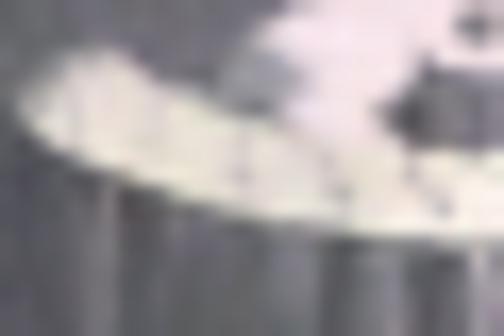

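Request:
move([
  [0,0,0.00167,0,0,0,0.89,0,-0.737,0.986,0.89,0,-0.737,0.986,1.0,0,-0.88,-0.74,-0.714,0.678,0.22,-0.1,0.5,-0.5,0,0,0.00167,0,0,0,0.89,0,-0.737,0.986,0.89,0,-0.737,0.986,1.0,0,-0.88,-0.74,-0.714,0.678,0.20,-0.1,0.5,-0.5],
  [-0.00068,0,0.00167,0,0,0.00111,0.89,0,-0.737,0.986,0.89,0,-0.737,0.986,1.0,0,-0.88,-0.74,-0.714,0.678,0.22,-0.1,0.5,-0.5,0.0014,0,0.00167,0,0,0.00111,0.89,0,-0.737,0.986,0.89,0,-0.737,0.986,1.0,0,-0.88,-0.74,-0.714,0.678,0.20,-0.1,0.5,-0.5],
  [-0.00068,0,0,0,0,0.00111,0.89,0,-0.737,0.986,0.89,0,-0.737,0.986,1.0,0,-0.88,-0.74,-0.714,0.678,0.22,-0.1,0.5,-0.5,0.0014,0,0,0,0,0.00111,0.89,0,-0.737,0.986,0.89,0,-0.737,0.986,1.0,0,-0.88,-0.74,-0.714,0.678,0.20,-0.1,0.5,-0.5],
  [0.00265,0,0,0,0,0.00111,0.89,0,-0.737,0.986,0.89,0,-0.737,0.986,1.0,0,-0.88,-0.74,-0.714,0.678,0.22,-0.1,0.5,-0.5,0.00473,0,0,0,0,0.00111,0.89,0,-0.737,0.986,0.89,0,-0.737,0.986,1.0,0,-0.88,-0.74,-0.714,0.678,0.20,-0.1,0.5,-0.5],
  [-0.00401,0,0,0,0,0.00111,0.89,0,-0.737,0.986,0.89,0,-0.737,0.986,1.0,0,-0.88,-0.74,-0.714,0.678,0.22,-0.1,0.5,-0.5,-0.00193,0,0,0,0,0.00111,0.89,0,-0.737,0.986,0.89,0,-0.737,0.986,1.0,0,-0.88,-0.74,-0.714,0.678,0.20,-0.1,0.5,-0.5],
  [-0.00401,0.00083,0,0,0,0.00111,0.89,0,-0.737,0.986,0.89,0,-0.737,0.986,1.0,0,-0.88,-0.74,-0.714,0.678,0.22,-0.1,0.5,-0.5,-0.00193,0.00083,0,0,0,0.00111,0.89,0,-0.737,0.986,0.89,0,-0.737,0.986,1.0,0,-0.88,-0.74,-0.714,0.678,0.20,-0.1,0.5,-0.5],
  [0.00265,0.00083,0,0,0,0.00111,0.89,0,-0.737,0.986,0.89,0,-0.737,0.986,1.0,0,-0.88,-0.74,-0.714,0.678,0.22,-0.1,0.5,-0.5,0.00473,0.00083,0,0,0,0.00111,0.89,0,-0.737,0.986,0.89,0,-0.737,0.986,1.0,0,-0.88,-0.74,-0.714,0.678,0.20,-0.1,0.5,-0.5],
  [0.00265,-0.00083,0,0,0,0.00111,0.89,0,-0.737,0.986,0.89,0,-0.737,0.986,1.0,0,-0.88,-0.74,-0.714,0.678,0.22,-0.1,0.5,-0.5,0.00473,-0.00083,0,0,0,0.00111,0.89,0,-0.737,0.986,0.89,0,-0.737,0.986,1.0,0,-0.88,-0.74,-0.714,0.678,0.20,-0.1,0.5,-0.5],
  [-0.00401,-0.00083,0,0,0,0.00111,0.89,0,-0.737,0.986,0.89,0,-0.737,0.986,1.0,0,-0.88,-0.74,-0.714,0.678,0.22,-0.1,0.5,-0.5,-0.00193,-0.00083,0,0,0,0.00111,0.89,0,-0.737,0.986,0.89,0,-0.737,0.986,1.0,0,-0.88,-0.74,-0.714,0.678,0.20,-0.1,0.5,-0.5],
  [-0.00068,0,0,0,0,0.00111,0.89,0,-0.737,0.986,0.89,0,-0.737,0.986,1.0,0,-0.88,-0.74,-0.714,0.678,0.22,-0.1,0.5,-0.5,0.0014,0,0,0,0,0.00111,0.89,0,-0.737,0.986,0.89,0,-0.737,0.986,1.0,0,-0.88,-0.74,-0.714,0.678,0.20,-0.1,0.5,-0.5],
], speed=0.012, blend=[0.0002,0,0,0.0002,0.0002,0.0002,0.0002,0.0002,0.0002,0])

Request:
move([
  [0,0,0.00167,0,0,0,0.89,0,-0.737,0.986,0.89,0,-0.737,0.986,1.0,0,-0.88,-0.74,-0.714,0.678,0.22,-0.1,0.5,-0.5,0,0,0.00167,0,0,0,0.89,0,-0.737,0.986,0.89,0,-0.737,0.986,1.0,0,-0.88,-0.74,-0.714,0.678,0.20,-0.1,0.5,-0.5],
  [-0.00068,0,0.00167,0,0,0.00111,0.89,0,-0.737,0.986,0.89,0,-0.737,0.986,1.0,0,-0.88,-0.74,-0.714,0.678,0.22,-0.1,0.5,-0.5,0.0014,0,0.00167,0,0,0.00111,0.89,0,-0.737,0.986,0.89,0,-0.737,0.986,1.0,0,-0.88,-0.74,-0.714,0.678,0.20,-0.1,0.5,-0.5],
  [-0.00068,0,0,0,0,0.00111,0.89,0,-0.737,0.986,0.89,0,-0.737,0.986,1.0,0,-0.88,-0.74,-0.714,0.678,0.22,-0.1,0.5,-0.5,0.0014,0,0,0,0,0.00111,0.89,0,-0.737,0.986,0.89,0,-0.737,0.986,1.0,0,-0.88,-0.74,-0.714,0.678,0.20,-0.1,0.5,-0.5],
  [0.00265,0,0,0,0,0.00111,0.89,0,-0.737,0.986,0.89,0,-0.737,0.986,1.0,0,-0.88,-0.74,-0.714,0.678,0.22,-0.1,0.5,-0.5,0.00473,0,0,0,0,0.00111,0.89,0,-0.737,0.986,0.89,0,-0.737,0.986,1.0,0,-0.88,-0.74,-0.714,0.678,0.20,-0.1,0.5,-0.5],
  [-0.00401,0,0,0,0,0.00111,0.89,0,-0.737,0.986,0.89,0,-0.737,0.986,1.0,0,-0.88,-0.74,-0.714,0.678,0.22,-0.1,0.5,-0.5,-0.00193,0,0,0,0,0.00111,0.89,0,-0.737,0.986,0.89,0,-0.737,0.986,1.0,0,-0.88,-0.74,-0.714,0.678,0.20,-0.1,0.5,-0.5],
  [-0.00401,0.00083,0,0,0,0.00111,0.89,0,-0.737,0.986,0.89,0,-0.737,0.986,1.0,0,-0.88,-0.74,-0.714,0.678,0.22,-0.1,0.5,-0.5,-0.00193,0.00083,0,0,0,0.00111,0.89,0,-0.737,0.986,0.89,0,-0.737,0.986,1.0,0,-0.88,-0.74,-0.714,0.678,0.20,-0.1,0.5,-0.5],
  [0.00265,0.00083,0,0,0,0.00111,0.89,0,-0.737,0.986,0.89,0,-0.737,0.986,1.0,0,-0.88,-0.74,-0.714,0.678,0.22,-0.1,0.5,-0.5,0.00473,0.00083,0,0,0,0.00111,0.89,0,-0.737,0.986,0.89,0,-0.737,0.986,1.0,0,-0.88,-0.74,-0.714,0.678,0.20,-0.1,0.5,-0.5],
  [0.00265,-0.00083,0,0,0,0.00111,0.89,0,-0.737,0.986,0.89,0,-0.737,0.986,1.0,0,-0.88,-0.74,-0.714,0.678,0.22,-0.1,0.5,-0.5,0.00473,-0.00083,0,0,0,0.00111,0.89,0,-0.737,0.986,0.89,0,-0.737,0.986,1.0,0,-0.88,-0.74,-0.714,0.678,0.20,-0.1,0.5,-0.5],
  [-0.00401,-0.00083,0,0,0,0.00111,0.89,0,-0.737,0.986,0.89,0,-0.737,0.986,1.0,0,-0.88,-0.74,-0.714,0.678,0.22,-0.1,0.5,-0.5,-0.00193,-0.00083,0,0,0,0.00111,0.89,0,-0.737,0.986,0.89,0,-0.737,0.986,1.0,0,-0.88,-0.74,-0.714,0.678,0.20,-0.1,0.5,-0.5],
  [-0.00068,0,0,0,0,0.00111,0.89,0,-0.737,0.986,0.89,0,-0.737,0.986,1.0,0,-0.88,-0.74,-0.714,0.678,0.22,-0.1,0.5,-0.5,0.0014,0,0,0,0,0.00111,0.89,0,-0.737,0.986,0.89,0,-0.737,0.986,1.0,0,-0.88,-0.74,-0.714,0.678,0.20,-0.1,0.5,-0.5],
], speed=0.012, blend=[0.0002,0,0,0.0002,0.0002,0.0002,0.0002,0.0002,0.0002,0])

Scene clock: 796.63 s.
left_arm: end_effector_position=(+0.4970, -0.1222, +1.1500) hand_goal=(+0.890, +0.000, -0.736, +0.986, +0.890, +0.000, -0.736, +0.986, +1.000, +0.000, -0.880, -0.740, -0.714, +0.678, +0.220, -0.100) hand_measured=(+0.904, +0.002, -0.718, +0.994, +0.906, +0.000, -0.720, +0.994, +0.984, +0.000, -0.876, -0.736, -0.716, +0.678, +0.216, -0.102) hand_current_ma=(+65, +5, +76, +31, +73, -3, +69, +32, -70, +3, +17, +12, -4, +2, -20, -10) hand_state=(goal, goal, goal, goal, goal, goal, goal, goal, goal, goal, goal, goal, goal, goal, goal, goal) hand_current_limit=0.50 hand_speed=-0.50 end_effector_quat_wxyz=(-0.500, +0.866, +0.005, -0.002) | right_arm: end_effector_position=(+0.5020, -0.4788, +1.1500) hand_goal=(+0.890, +0.000, -0.736, +0.986, +0.890, +0.000, -0.736, +0.986, +1.000, +0.000, -0.880, -0.740, -0.714, +0.678, +0.200, -0.100) hand_measured=(+0.864, +0.000, -0.752, +0.978, +0.862, -0.002, -0.752, +0.978, +0.986, +0.000, -0.876, -0.736, -0.710, +0.680, +0.198, -0.102) hand_current_ma=(-89, +2, -50, -21, -101, -4, -48, -21, -46, +0, +10, +7, +11, +3, -8, -6) hand_state=(blocked, goal, goal, goal, blocked, goal, goal, goal, goal, goal, goal, goal, goal, goal, goal, goal) hand_current_limit=0.50 hand_speed=-0.50 end_effector_quat_wxyz=(-0.500, +0.866, +0.006, -0.003) end_effector_velocity=(+0.002, +0.001, +0.000) end_effector_angular_velocity=(+0.001, +0.000, -0.001)
Joint positions: left_arm=[-1.238 -0.988 1.241 -0.799 -1.293 0.165] | right_arm=[-0.518 -1.721 2.195 4.958 -0.726 0.705]
Joint velocities: left_arm=[within noise] | right_arm=[0.004 0.004 -0.002 -0.005 0.003 0.004]
Joint torques (N m): left_arm=[17.86 -86.68 -46.76 -3.8 2.44 2.31] | right_arm=[14.99 -12.86 -49.42 -3.91 3.99 2.97]
Wrist force (N, zeroed by zero_wrist_force): left_arm=[-0.7 -1.1 1.4] | right_arm=[-0.6 0.8 -2.2]
Wrist torque (N m, zeroed by zero_wrist_force): left_arm=[0.04 -0.03 -0.02] | right_arm=[0.06 -0.01 -0.24]
Wrist force, peak (N, zeroed by zero_wrist_force): left_arm=[-1.2 -1.7 2.4] | right_arm=[1.0 0.5 -3.6]
Hand target: left_arm +0.4974, -0.1221, +1.1500; -0.500, +0.866, +0.005, -0.003 | right_arm +0.5024, -0.4787, +1.1500; -0.500, +0.866, +0.006, -0.002
Off the commanded pose: left_arm 0.000 m, 0 deg | right_arm 0.000 m, 0 deg.
move: done

Scene clock: 798.97 s.
left_arm: end_effector_position=(+0.4966, -0.1222, +1.1500) hand_goal=(+0.890, +0.000, -0.736, +0.986, +0.890, +0.000, -0.736, +0.986, +1.000, +0.000, -0.880, -0.740, -0.714, +0.678, +0.220, -0.100) hand_measured=(+0.904, +0.002, -0.718, +0.994, +0.906, +0.000, -0.720, +0.994, +0.984, +0.000, -0.876, -0.736, -0.716, +0.678, +0.216, -0.102) hand_current_ma=(+64, +5, +77, +31, +74, -3, +69, +33, -70, +3, +17, +12, -4, +2, -20, -10) hand_state=(goal, goal, goal, goal, goal, goal, goal, goal, goal, goal, goal, goal, goal, goal, goal, goal) hand_current_limit=0.50 hand_speed=-0.50 end_effector_quat_wxyz=(-0.500, +0.866, +0.006, -0.003) | right_arm: end_effector_position=(+0.5029, -0.4788, +1.1500) hand_goal=(+0.890, +0.000, -0.736, +0.986, +0.890, +0.000, -0.736, +0.986, +1.000, +0.000, -0.880, -0.740, -0.714, +0.678, +0.200, -0.100) hand_measured=(+0.864, +0.000, -0.752, +0.978, +0.862, -0.002, -0.752, +0.978, +0.986, +0.000, -0.876, -0.736, -0.710, +0.680, +0.198, -0.102) hand_current_ma=(-89, +1, -49, -21, -102, -2, -48, -21, -46, +0, +10, +7, +11, +3, -8, -6) hand_state=(blocked, goal, goal, goal, blocked, goal, goal, goal, goal, goal, goal, goal, goal, goal, goal, goal) hand_current_limit=0.50 hand_speed=-0.50 end_effector_quat_wxyz=(-0.500, +0.866, +0.007, -0.003)
Joint positions: left_arm=[-1.238 -0.987 1.24 -0.798 -1.296 0.163] | right_arm=[-0.516 -1.719 2.193 4.96 -0.727 0.703]
Joint torques (N m): left_arm=[15.2 -86.87 -46.45 -3.32 2.25 2.54] | right_arm=[11.14 -18.01 -48.45 -4.25 3.7 2.9]
Wrist force (N, zeroed by zero_wrist_force): left_arm=[-0.6 -0.9 1.3] | right_arm=[-0.6 0.7 -2.2]
Wrist torque (N m, zeroed by zero_wrist_force): left_arm=[0.07 -0.04 -0.01] | right_arm=[0.06 -0.02 -0.23]
Wrist force, peak (N, zeroed by zero_wrist_force): left_arm=[-0.8 -2.5 1.3] | right_arm=[0.6 0.7 -3.4]
Hand target: left_arm +0.4970, -0.1221, +1.1500; -0.500, +0.866, +0.006, -0.003 | right_arm +0.5032, -0.4787, +1.1500; -0.500, +0.866, +0.007, -0.003
Off the commanded pose: left_arm 0.000 m, 0 deg | right_arm 0.000 m, 0 deg.
move: done

Request:
move([
  [0,0,0.00167,0,0,0,0.89,0,-0.737,0.986,0.89,0,-0.737,0.986,1.0,0,-0.88,-0.74,-0.714,0.678,0.22,-0.1,0.5,-0.5,0,0,0.00167,0,0,0,0.89,0,-0.737,0.986,0.89,0,-0.737,0.986,1.0,0,-0.88,-0.74,-0.714,0.678,0.20,-0.1,0.5,-0.5],
  [-0.00068,0,0.00167,0,0,0.00111,0.89,0,-0.737,0.986,0.89,0,-0.737,0.986,1.0,0,-0.88,-0.74,-0.714,0.678,0.22,-0.1,0.5,-0.5,0.0014,0,0.00167,0,0,0.00111,0.89,0,-0.737,0.986,0.89,0,-0.737,0.986,1.0,0,-0.88,-0.74,-0.714,0.678,0.20,-0.1,0.5,-0.5],
  [-0.00068,0,0,0,0,0.00111,0.89,0,-0.737,0.986,0.89,0,-0.737,0.986,1.0,0,-0.88,-0.74,-0.714,0.678,0.22,-0.1,0.5,-0.5,0.0014,0,0,0,0,0.00111,0.89,0,-0.737,0.986,0.89,0,-0.737,0.986,1.0,0,-0.88,-0.74,-0.714,0.678,0.20,-0.1,0.5,-0.5],
  [0.00265,0,0,0,0,0.00111,0.89,0,-0.737,0.986,0.89,0,-0.737,0.986,1.0,0,-0.88,-0.74,-0.714,0.678,0.22,-0.1,0.5,-0.5,0.00473,0,0,0,0,0.00111,0.89,0,-0.737,0.986,0.89,0,-0.737,0.986,1.0,0,-0.88,-0.74,-0.714,0.678,0.20,-0.1,0.5,-0.5],
  [-0.00401,0,0,0,0,0.00111,0.89,0,-0.737,0.986,0.89,0,-0.737,0.986,1.0,0,-0.88,-0.74,-0.714,0.678,0.22,-0.1,0.5,-0.5,-0.00193,0,0,0,0,0.00111,0.89,0,-0.737,0.986,0.89,0,-0.737,0.986,1.0,0,-0.88,-0.74,-0.714,0.678,0.20,-0.1,0.5,-0.5],
  [-0.00401,0.00083,0,0,0,0.00111,0.89,0,-0.737,0.986,0.89,0,-0.737,0.986,1.0,0,-0.88,-0.74,-0.714,0.678,0.22,-0.1,0.5,-0.5,-0.00193,0.00083,0,0,0,0.00111,0.89,0,-0.737,0.986,0.89,0,-0.737,0.986,1.0,0,-0.88,-0.74,-0.714,0.678,0.20,-0.1,0.5,-0.5],
  [0.00265,0.00083,0,0,0,0.00111,0.89,0,-0.737,0.986,0.89,0,-0.737,0.986,1.0,0,-0.88,-0.74,-0.714,0.678,0.22,-0.1,0.5,-0.5,0.00473,0.00083,0,0,0,0.00111,0.89,0,-0.737,0.986,0.89,0,-0.737,0.986,1.0,0,-0.88,-0.74,-0.714,0.678,0.20,-0.1,0.5,-0.5],
  [0.00265,-0.00083,0,0,0,0.00111,0.89,0,-0.737,0.986,0.89,0,-0.737,0.986,1.0,0,-0.88,-0.74,-0.714,0.678,0.22,-0.1,0.5,-0.5,0.00473,-0.00083,0,0,0,0.00111,0.89,0,-0.737,0.986,0.89,0,-0.737,0.986,1.0,0,-0.88,-0.74,-0.714,0.678,0.20,-0.1,0.5,-0.5],
  [-0.00401,-0.00083,0,0,0,0.00111,0.89,0,-0.737,0.986,0.89,0,-0.737,0.986,1.0,0,-0.88,-0.74,-0.714,0.678,0.22,-0.1,0.5,-0.5,-0.00193,-0.00083,0,0,0,0.00111,0.89,0,-0.737,0.986,0.89,0,-0.737,0.986,1.0,0,-0.88,-0.74,-0.714,0.678,0.20,-0.1,0.5,-0.5],
  [-0.00068,0,0,0,0,0.00111,0.89,0,-0.737,0.986,0.89,0,-0.737,0.986,1.0,0,-0.88,-0.74,-0.714,0.678,0.22,-0.1,0.5,-0.5,0.0014,0,0,0,0,0.00111,0.89,0,-0.737,0.986,0.89,0,-0.737,0.986,1.0,0,-0.88,-0.74,-0.714,0.678,0.20,-0.1,0.5,-0.5],
], speed=0.012, blend=[0.0002,0,0,0.0002,0.0002,0.0002,0.0002,0.0002,0.0002,0])

Request:
move([
  [0,0,0.00167,0,0,0,0.89,0,-0.737,0.986,0.89,0,-0.737,0.986,1.0,0,-0.88,-0.74,-0.714,0.678,0.22,-0.1,0.5,-0.5,0,0,0.00167,0,0,0,0.89,0,-0.737,0.986,0.89,0,-0.737,0.986,1.0,0,-0.88,-0.74,-0.714,0.678,0.20,-0.1,0.5,-0.5],
  [-0.00068,0,0.00167,0,0,0.00111,0.89,0,-0.737,0.986,0.89,0,-0.737,0.986,1.0,0,-0.88,-0.74,-0.714,0.678,0.22,-0.1,0.5,-0.5,0.0014,0,0.00167,0,0,0.00111,0.89,0,-0.737,0.986,0.89,0,-0.737,0.986,1.0,0,-0.88,-0.74,-0.714,0.678,0.20,-0.1,0.5,-0.5],
  [-0.00068,0,0,0,0,0.00111,0.89,0,-0.737,0.986,0.89,0,-0.737,0.986,1.0,0,-0.88,-0.74,-0.714,0.678,0.22,-0.1,0.5,-0.5,0.0014,0,0,0,0,0.00111,0.89,0,-0.737,0.986,0.89,0,-0.737,0.986,1.0,0,-0.88,-0.74,-0.714,0.678,0.20,-0.1,0.5,-0.5],
  [0.00265,0,0,0,0,0.00111,0.89,0,-0.737,0.986,0.89,0,-0.737,0.986,1.0,0,-0.88,-0.74,-0.714,0.678,0.22,-0.1,0.5,-0.5,0.00473,0,0,0,0,0.00111,0.89,0,-0.737,0.986,0.89,0,-0.737,0.986,1.0,0,-0.88,-0.74,-0.714,0.678,0.20,-0.1,0.5,-0.5],
  [-0.00401,0,0,0,0,0.00111,0.89,0,-0.737,0.986,0.89,0,-0.737,0.986,1.0,0,-0.88,-0.74,-0.714,0.678,0.22,-0.1,0.5,-0.5,-0.00193,0,0,0,0,0.00111,0.89,0,-0.737,0.986,0.89,0,-0.737,0.986,1.0,0,-0.88,-0.74,-0.714,0.678,0.20,-0.1,0.5,-0.5],
  [-0.00401,0.00083,0,0,0,0.00111,0.89,0,-0.737,0.986,0.89,0,-0.737,0.986,1.0,0,-0.88,-0.74,-0.714,0.678,0.22,-0.1,0.5,-0.5,-0.00193,0.00083,0,0,0,0.00111,0.89,0,-0.737,0.986,0.89,0,-0.737,0.986,1.0,0,-0.88,-0.74,-0.714,0.678,0.20,-0.1,0.5,-0.5],
  [0.00265,0.00083,0,0,0,0.00111,0.89,0,-0.737,0.986,0.89,0,-0.737,0.986,1.0,0,-0.88,-0.74,-0.714,0.678,0.22,-0.1,0.5,-0.5,0.00473,0.00083,0,0,0,0.00111,0.89,0,-0.737,0.986,0.89,0,-0.737,0.986,1.0,0,-0.88,-0.74,-0.714,0.678,0.20,-0.1,0.5,-0.5],
  [0.00265,-0.00083,0,0,0,0.00111,0.89,0,-0.737,0.986,0.89,0,-0.737,0.986,1.0,0,-0.88,-0.74,-0.714,0.678,0.22,-0.1,0.5,-0.5,0.00473,-0.00083,0,0,0,0.00111,0.89,0,-0.737,0.986,0.89,0,-0.737,0.986,1.0,0,-0.88,-0.74,-0.714,0.678,0.20,-0.1,0.5,-0.5],
  [-0.00401,-0.00083,0,0,0,0.00111,0.89,0,-0.737,0.986,0.89,0,-0.737,0.986,1.0,0,-0.88,-0.74,-0.714,0.678,0.22,-0.1,0.5,-0.5,-0.00193,-0.00083,0,0,0,0.00111,0.89,0,-0.737,0.986,0.89,0,-0.737,0.986,1.0,0,-0.88,-0.74,-0.714,0.678,0.20,-0.1,0.5,-0.5],
  [-0.00068,0,0,0,0,0.00111,0.89,0,-0.737,0.986,0.89,0,-0.737,0.986,1.0,0,-0.88,-0.74,-0.714,0.678,0.22,-0.1,0.5,-0.5,0.0014,0,0,0,0,0.00111,0.89,0,-0.737,0.986,0.89,0,-0.737,0.986,1.0,0,-0.88,-0.74,-0.714,0.678,0.20,-0.1,0.5,-0.5],
], speed=0.012, blend=[0.0002,0,0,0.0002,0.0002,0.0002,0.0002,0.0002,0.0002,0])

Request:
move([
  [0,0,0.00167,0,0,0,0.89,0,-0.737,0.986,0.89,0,-0.737,0.986,1.0,0,-0.88,-0.74,-0.714,0.678,0.22,-0.1,0.5,-0.5,0,0,0.00167,0,0,0,0.89,0,-0.737,0.986,0.89,0,-0.737,0.986,1.0,0,-0.88,-0.74,-0.714,0.678,0.20,-0.1,0.5,-0.5],
  [-0.00068,0,0.00167,0,0,0.00111,0.89,0,-0.737,0.986,0.89,0,-0.737,0.986,1.0,0,-0.88,-0.74,-0.714,0.678,0.22,-0.1,0.5,-0.5,0.0014,0,0.00167,0,0,0.00111,0.89,0,-0.737,0.986,0.89,0,-0.737,0.986,1.0,0,-0.88,-0.74,-0.714,0.678,0.20,-0.1,0.5,-0.5],
  [-0.00068,0,0,0,0,0.00111,0.89,0,-0.737,0.986,0.89,0,-0.737,0.986,1.0,0,-0.88,-0.74,-0.714,0.678,0.22,-0.1,0.5,-0.5,0.0014,0,0,0,0,0.00111,0.89,0,-0.737,0.986,0.89,0,-0.737,0.986,1.0,0,-0.88,-0.74,-0.714,0.678,0.20,-0.1,0.5,-0.5],
  [0.00265,0,0,0,0,0.00111,0.89,0,-0.737,0.986,0.89,0,-0.737,0.986,1.0,0,-0.88,-0.74,-0.714,0.678,0.22,-0.1,0.5,-0.5,0.00473,0,0,0,0,0.00111,0.89,0,-0.737,0.986,0.89,0,-0.737,0.986,1.0,0,-0.88,-0.74,-0.714,0.678,0.20,-0.1,0.5,-0.5],
  [-0.00401,0,0,0,0,0.00111,0.89,0,-0.737,0.986,0.89,0,-0.737,0.986,1.0,0,-0.88,-0.74,-0.714,0.678,0.22,-0.1,0.5,-0.5,-0.00193,0,0,0,0,0.00111,0.89,0,-0.737,0.986,0.89,0,-0.737,0.986,1.0,0,-0.88,-0.74,-0.714,0.678,0.20,-0.1,0.5,-0.5],
  [-0.00401,0.00083,0,0,0,0.00111,0.89,0,-0.737,0.986,0.89,0,-0.737,0.986,1.0,0,-0.88,-0.74,-0.714,0.678,0.22,-0.1,0.5,-0.5,-0.00193,0.00083,0,0,0,0.00111,0.89,0,-0.737,0.986,0.89,0,-0.737,0.986,1.0,0,-0.88,-0.74,-0.714,0.678,0.20,-0.1,0.5,-0.5],
  [0.00265,0.00083,0,0,0,0.00111,0.89,0,-0.737,0.986,0.89,0,-0.737,0.986,1.0,0,-0.88,-0.74,-0.714,0.678,0.22,-0.1,0.5,-0.5,0.00473,0.00083,0,0,0,0.00111,0.89,0,-0.737,0.986,0.89,0,-0.737,0.986,1.0,0,-0.88,-0.74,-0.714,0.678,0.20,-0.1,0.5,-0.5],
  [0.00265,-0.00083,0,0,0,0.00111,0.89,0,-0.737,0.986,0.89,0,-0.737,0.986,1.0,0,-0.88,-0.74,-0.714,0.678,0.22,-0.1,0.5,-0.5,0.00473,-0.00083,0,0,0,0.00111,0.89,0,-0.737,0.986,0.89,0,-0.737,0.986,1.0,0,-0.88,-0.74,-0.714,0.678,0.20,-0.1,0.5,-0.5],
  [-0.00401,-0.00083,0,0,0,0.00111,0.89,0,-0.737,0.986,0.89,0,-0.737,0.986,1.0,0,-0.88,-0.74,-0.714,0.678,0.22,-0.1,0.5,-0.5,-0.00193,-0.00083,0,0,0,0.00111,0.89,0,-0.737,0.986,0.89,0,-0.737,0.986,1.0,0,-0.88,-0.74,-0.714,0.678,0.20,-0.1,0.5,-0.5],
  [-0.00068,0,0,0,0,0.00111,0.89,0,-0.737,0.986,0.89,0,-0.737,0.986,1.0,0,-0.88,-0.74,-0.714,0.678,0.22,-0.1,0.5,-0.5,0.0014,0,0,0,0,0.00111,0.89,0,-0.737,0.986,0.89,0,-0.737,0.986,1.0,0,-0.88,-0.74,-0.714,0.678,0.20,-0.1,0.5,-0.5],
], speed=0.012, blend=[0.0002,0,0,0.0002,0.0002,0.0002,0.0002,0.0002,0.0002,0], cameras=["cam_spot_right"])

Request:
zoom_image(camera="cam_spot_right", region=[404, 250, 434, 270])

Scene clock: 805.17 s.
left_arm: end_effector_position=(+0.4962, -0.1222, +1.1500) hand_goal=(+0.890, +0.000, -0.736, +0.986, +0.890, +0.000, -0.736, +0.986, +1.000, +0.000, -0.880, -0.740, -0.714, +0.678, +0.220, -0.100) hand_measured=(+0.904, +0.002, -0.718, +0.994, +0.906, +0.000, -0.720, +0.994, +0.984, +0.000, -0.876, -0.736, -0.716, +0.678, +0.216, -0.102) hand_current_ma=(+64, +5, +77, +31, +75, -3, +70, +33, -70, +3, +17, +12, -4, +2, -20, -10) hand_state=(goal, goal, goal, goal, goal, goal, goal, goal, goal, goal, goal, goal, goal, goal, goal, goal) hand_current_limit=0.50 hand_speed=-0.50 end_effector_quat_wxyz=(-0.500, +0.866, +0.008, -0.004) | right_arm: end_effector_position=(+0.5037, -0.4788, +1.1500) hand_goal=(+0.890, +0.000, -0.736, +0.986, +0.890, +0.000, -0.736, +0.986, +1.000, +0.000, -0.880, -0.740, -0.714, +0.678, +0.200, -0.100) hand_measured=(+0.864, +0.000, -0.752, +0.978, +0.862, -0.002, -0.752, +0.978, +0.986, +0.000, -0.876, -0.736, -0.710, +0.680, +0.198, -0.102) hand_current_ma=(-89, +1, -47, -21, -102, -3, -48, -21, -46, +0, +10, +7, +11, +3, -8, -6) hand_state=(blocked, goal, goal, goal, blocked, goal, goal, goal, goal, goal, goal, goal, goal, goal, goal, goal) hand_current_limit=0.50 hand_speed=-0.50 end_effector_quat_wxyz=(-0.500, +0.866, +0.009, -0.004)
Joint positions: left_arm=[-1.237 -0.987 1.24 -0.797 -1.298 0.161] | right_arm=[-0.515 -1.716 2.19 4.961 -0.729 0.701]
Joint torques (N m): left_arm=[15.26 -85.97 -46.75 -3.67 2.08 2.59] | right_arm=[15.31 -16.09 -49.22 -3.78 4.11 2.77]
Wrist force (N, zeroed by zero_wrist_force): left_arm=[-0.8 -1.3 0.8] | right_arm=[-0.8 0.8 -2.2]
Wrist torque (N m, zeroed by zero_wrist_force): left_arm=[0.06 -0.03 -0.02] | right_arm=[0.08 0.02 -0.24]
Wrist force, peak (N, zeroed by zero_wrist_force): left_arm=[-1.0 -1.9 2.3] | right_arm=[1.1 0.4 -3.5]
Hand target: left_arm +0.4966, -0.1221, +1.1500; -0.500, +0.866, +0.008, -0.004 | right_arm +0.5041, -0.4787, +1.1500; -0.500, +0.866, +0.009, -0.004
Off the commanded pose: left_arm 0.000 m, 0 deg | right_arm 0.000 m, 0 deg.
move: done

Scene clock: 807.50 s.
left_arm: end_effector_position=(+0.4958, -0.1222, +1.1500) hand_goal=(+0.890, +0.000, -0.736, +0.986, +0.890, +0.000, -0.736, +0.986, +1.000, +0.000, -0.880, -0.740, -0.714, +0.678, +0.220, -0.100) hand_measured=(+0.904, +0.002, -0.718, +0.994, +0.906, +0.000, -0.720, +0.994, +0.984, +0.000, -0.876, -0.736, -0.716, +0.678, +0.216, -0.102) hand_current_ma=(+63, +5, +77, +31, +73, -3, +70, +33, -70, +3, +17, +12, -4, +2, -20, -10) hand_state=(goal, goal, goal, goal, goal, goal, goal, goal, goal, goal, goal, goal, goal, goal, goal, goal) hand_current_limit=0.50 hand_speed=-0.50 end_effector_quat_wxyz=(-0.500, +0.866, +0.009, -0.005) | right_arm: end_effector_position=(+0.5045, -0.4788, +1.1500) hand_goal=(+0.890, +0.000, -0.736, +0.986, +0.890, +0.000, -0.736, +0.986, +1.000, +0.000, -0.880, -0.740, -0.714, +0.678, +0.200, -0.100) hand_measured=(+0.864, +0.000, -0.752, +0.978, +0.862, -0.002, -0.752, +0.978, +0.986, +0.000, -0.876, -0.736, -0.710, +0.680, +0.198, -0.102) hand_current_ma=(-89, +2, -46, -21, -103, -3, -48, -21, -46, +0, +10, +7, +10, +3, -8, -6) hand_state=(blocked, goal, goal, goal, blocked, goal, goal, goal, goal, goal, goal, goal, goal, goal, goal, goal) hand_current_limit=0.50 hand_speed=-0.50 end_effector_quat_wxyz=(-0.500, +0.866, +0.010, -0.005) end_effector_velocity=(+0.003, +0.001, +0.001) end_effector_angular_velocity=(+0.000, -0.002, -0.001)
Joint positions: left_arm=[-1.237 -0.987 1.239 -0.797 -1.301 0.159] | right_arm=[-0.513 -1.713 2.187 4.963 -0.73 0.698]
Joint velocities: left_arm=[within noise] | right_arm=[0.004 0.003 -0.003 -0.005 0.005 0.004]
Joint torques (N m): left_arm=[12.94 -84.54 -46.86 -3.38 1.52 3.48] | right_arm=[13.62 -13.91 -48.31 -4.14 3.89 2.64]
Wrist force (N, zeroed by zero_wrist_force): left_arm=[-1.0 -1.4 1.2] | right_arm=[-0.7 0.6 -2.3]
Wrist torque (N m, zeroed by zero_wrist_force): left_arm=[0.01 0.00 -0.04] | right_arm=[0.08 0.01 -0.24]
Wrist force, peak (N, zeroed by zero_wrist_force): left_arm=[-1.3 -2.1 2.4] | right_arm=[1.3 1.3 -3.1]
Hand target: left_arm +0.4962, -0.1221, +1.1500; -0.500, +0.866, +0.009, -0.005 | right_arm +0.5049, -0.4787, +1.1500; -0.500, +0.866, +0.010, -0.005
Off the commanded pose: left_arm 0.000 m, 0 deg | right_arm 0.000 m, 0 deg.
move: done

Scene clock: 809.83 s.
left_arm: end_effector_position=(+0.4954, -0.1222, +1.1500) hand_goal=(+0.890, +0.000, -0.736, +0.986, +0.890, +0.000, -0.736, +0.986, +1.000, +0.000, -0.880, -0.740, -0.714, +0.678, +0.220, -0.100) hand_measured=(+0.904, +0.002, -0.718, +0.994, +0.906, +0.000, -0.720, +0.994, +0.984, +0.000, -0.876, -0.736, -0.716, +0.678, +0.216, -0.102) hand_current_ma=(+60, +5, +77, +31, +70, -3, +70, +33, -70, +3, +17, +12, -4, +2, -20, -10) hand_state=(goal, goal, goal, goal, goal, goal, goal, goal, goal, goal, goal, goal, goal, goal, goal, goal) hand_current_limit=0.50 hand_speed=-0.50 end_effector_quat_wxyz=(-0.500, +0.866, +0.011, -0.006) | right_arm: end_effector_position=(+0.5054, -0.4788, +1.1500) hand_goal=(+0.890, +0.000, -0.736, +0.986, +0.890, +0.000, -0.736, +0.986, +1.000, +0.000, -0.880, -0.740, -0.714, +0.678, +0.200, -0.100) hand_measured=(+0.864, +0.000, -0.752, +0.978, +0.862, -0.002, -0.752, +0.978, +0.986, +0.000, -0.876, -0.736, -0.710, +0.680, +0.198, -0.102) hand_current_ma=(-89, +2, -46, -21, -103, -4, -49, -21, -46, +0, +10, +7, +10, +3, -8, -6) hand_state=(blocked, goal, goal, goal, blocked, goal, goal, goal, goal, goal, goal, goal, goal, goal, goal, goal) hand_current_limit=0.50 hand_speed=-0.50 end_effector_quat_wxyz=(-0.500, +0.866, +0.012, -0.006)
Joint positions: left_arm=[-1.237 -0.986 1.238 -0.796 -1.304 0.157] | right_arm=[-0.512 -1.71 2.185 4.964 -0.731 0.696]
Joint torques (N m): left_arm=[13.34 -85.44 -47.36 -3.71 1.76 2.74] | right_arm=[13.02 -14.11 -49.25 -3.99 4.04 3.12]
Wrist force (N, zeroed by zero_wrist_force): left_arm=[-0.8 -1.2 0.9] | right_arm=[-0.6 0.5 -2.2]
Wrist torque (N m, zeroed by zero_wrist_force): left_arm=[0.07 -0.03 -0.03] | right_arm=[0.06 0.00 -0.23]
Wrist force, peak (N, zeroed by zero_wrist_force): left_arm=[-1.1 -2.8 1.3] | right_arm=[1.5 1.2 -3.1]
Hand target: left_arm +0.4958, -0.1221, +1.1500; -0.500, +0.866, +0.011, -0.006 | right_arm +0.5057, -0.4787, +1.1500; -0.500, +0.866, +0.012, -0.006
Off the commanded pose: left_arm 0.000 m, 0 deg | right_arm 0.000 m, 0 deg.
move: done
Images, in order (width x height): cam_spot_right 896x504.

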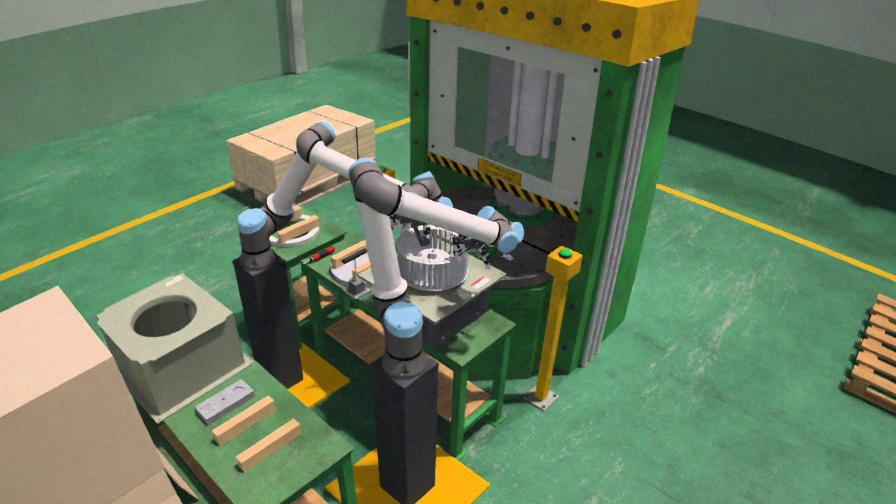

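Scaled by 16.800.

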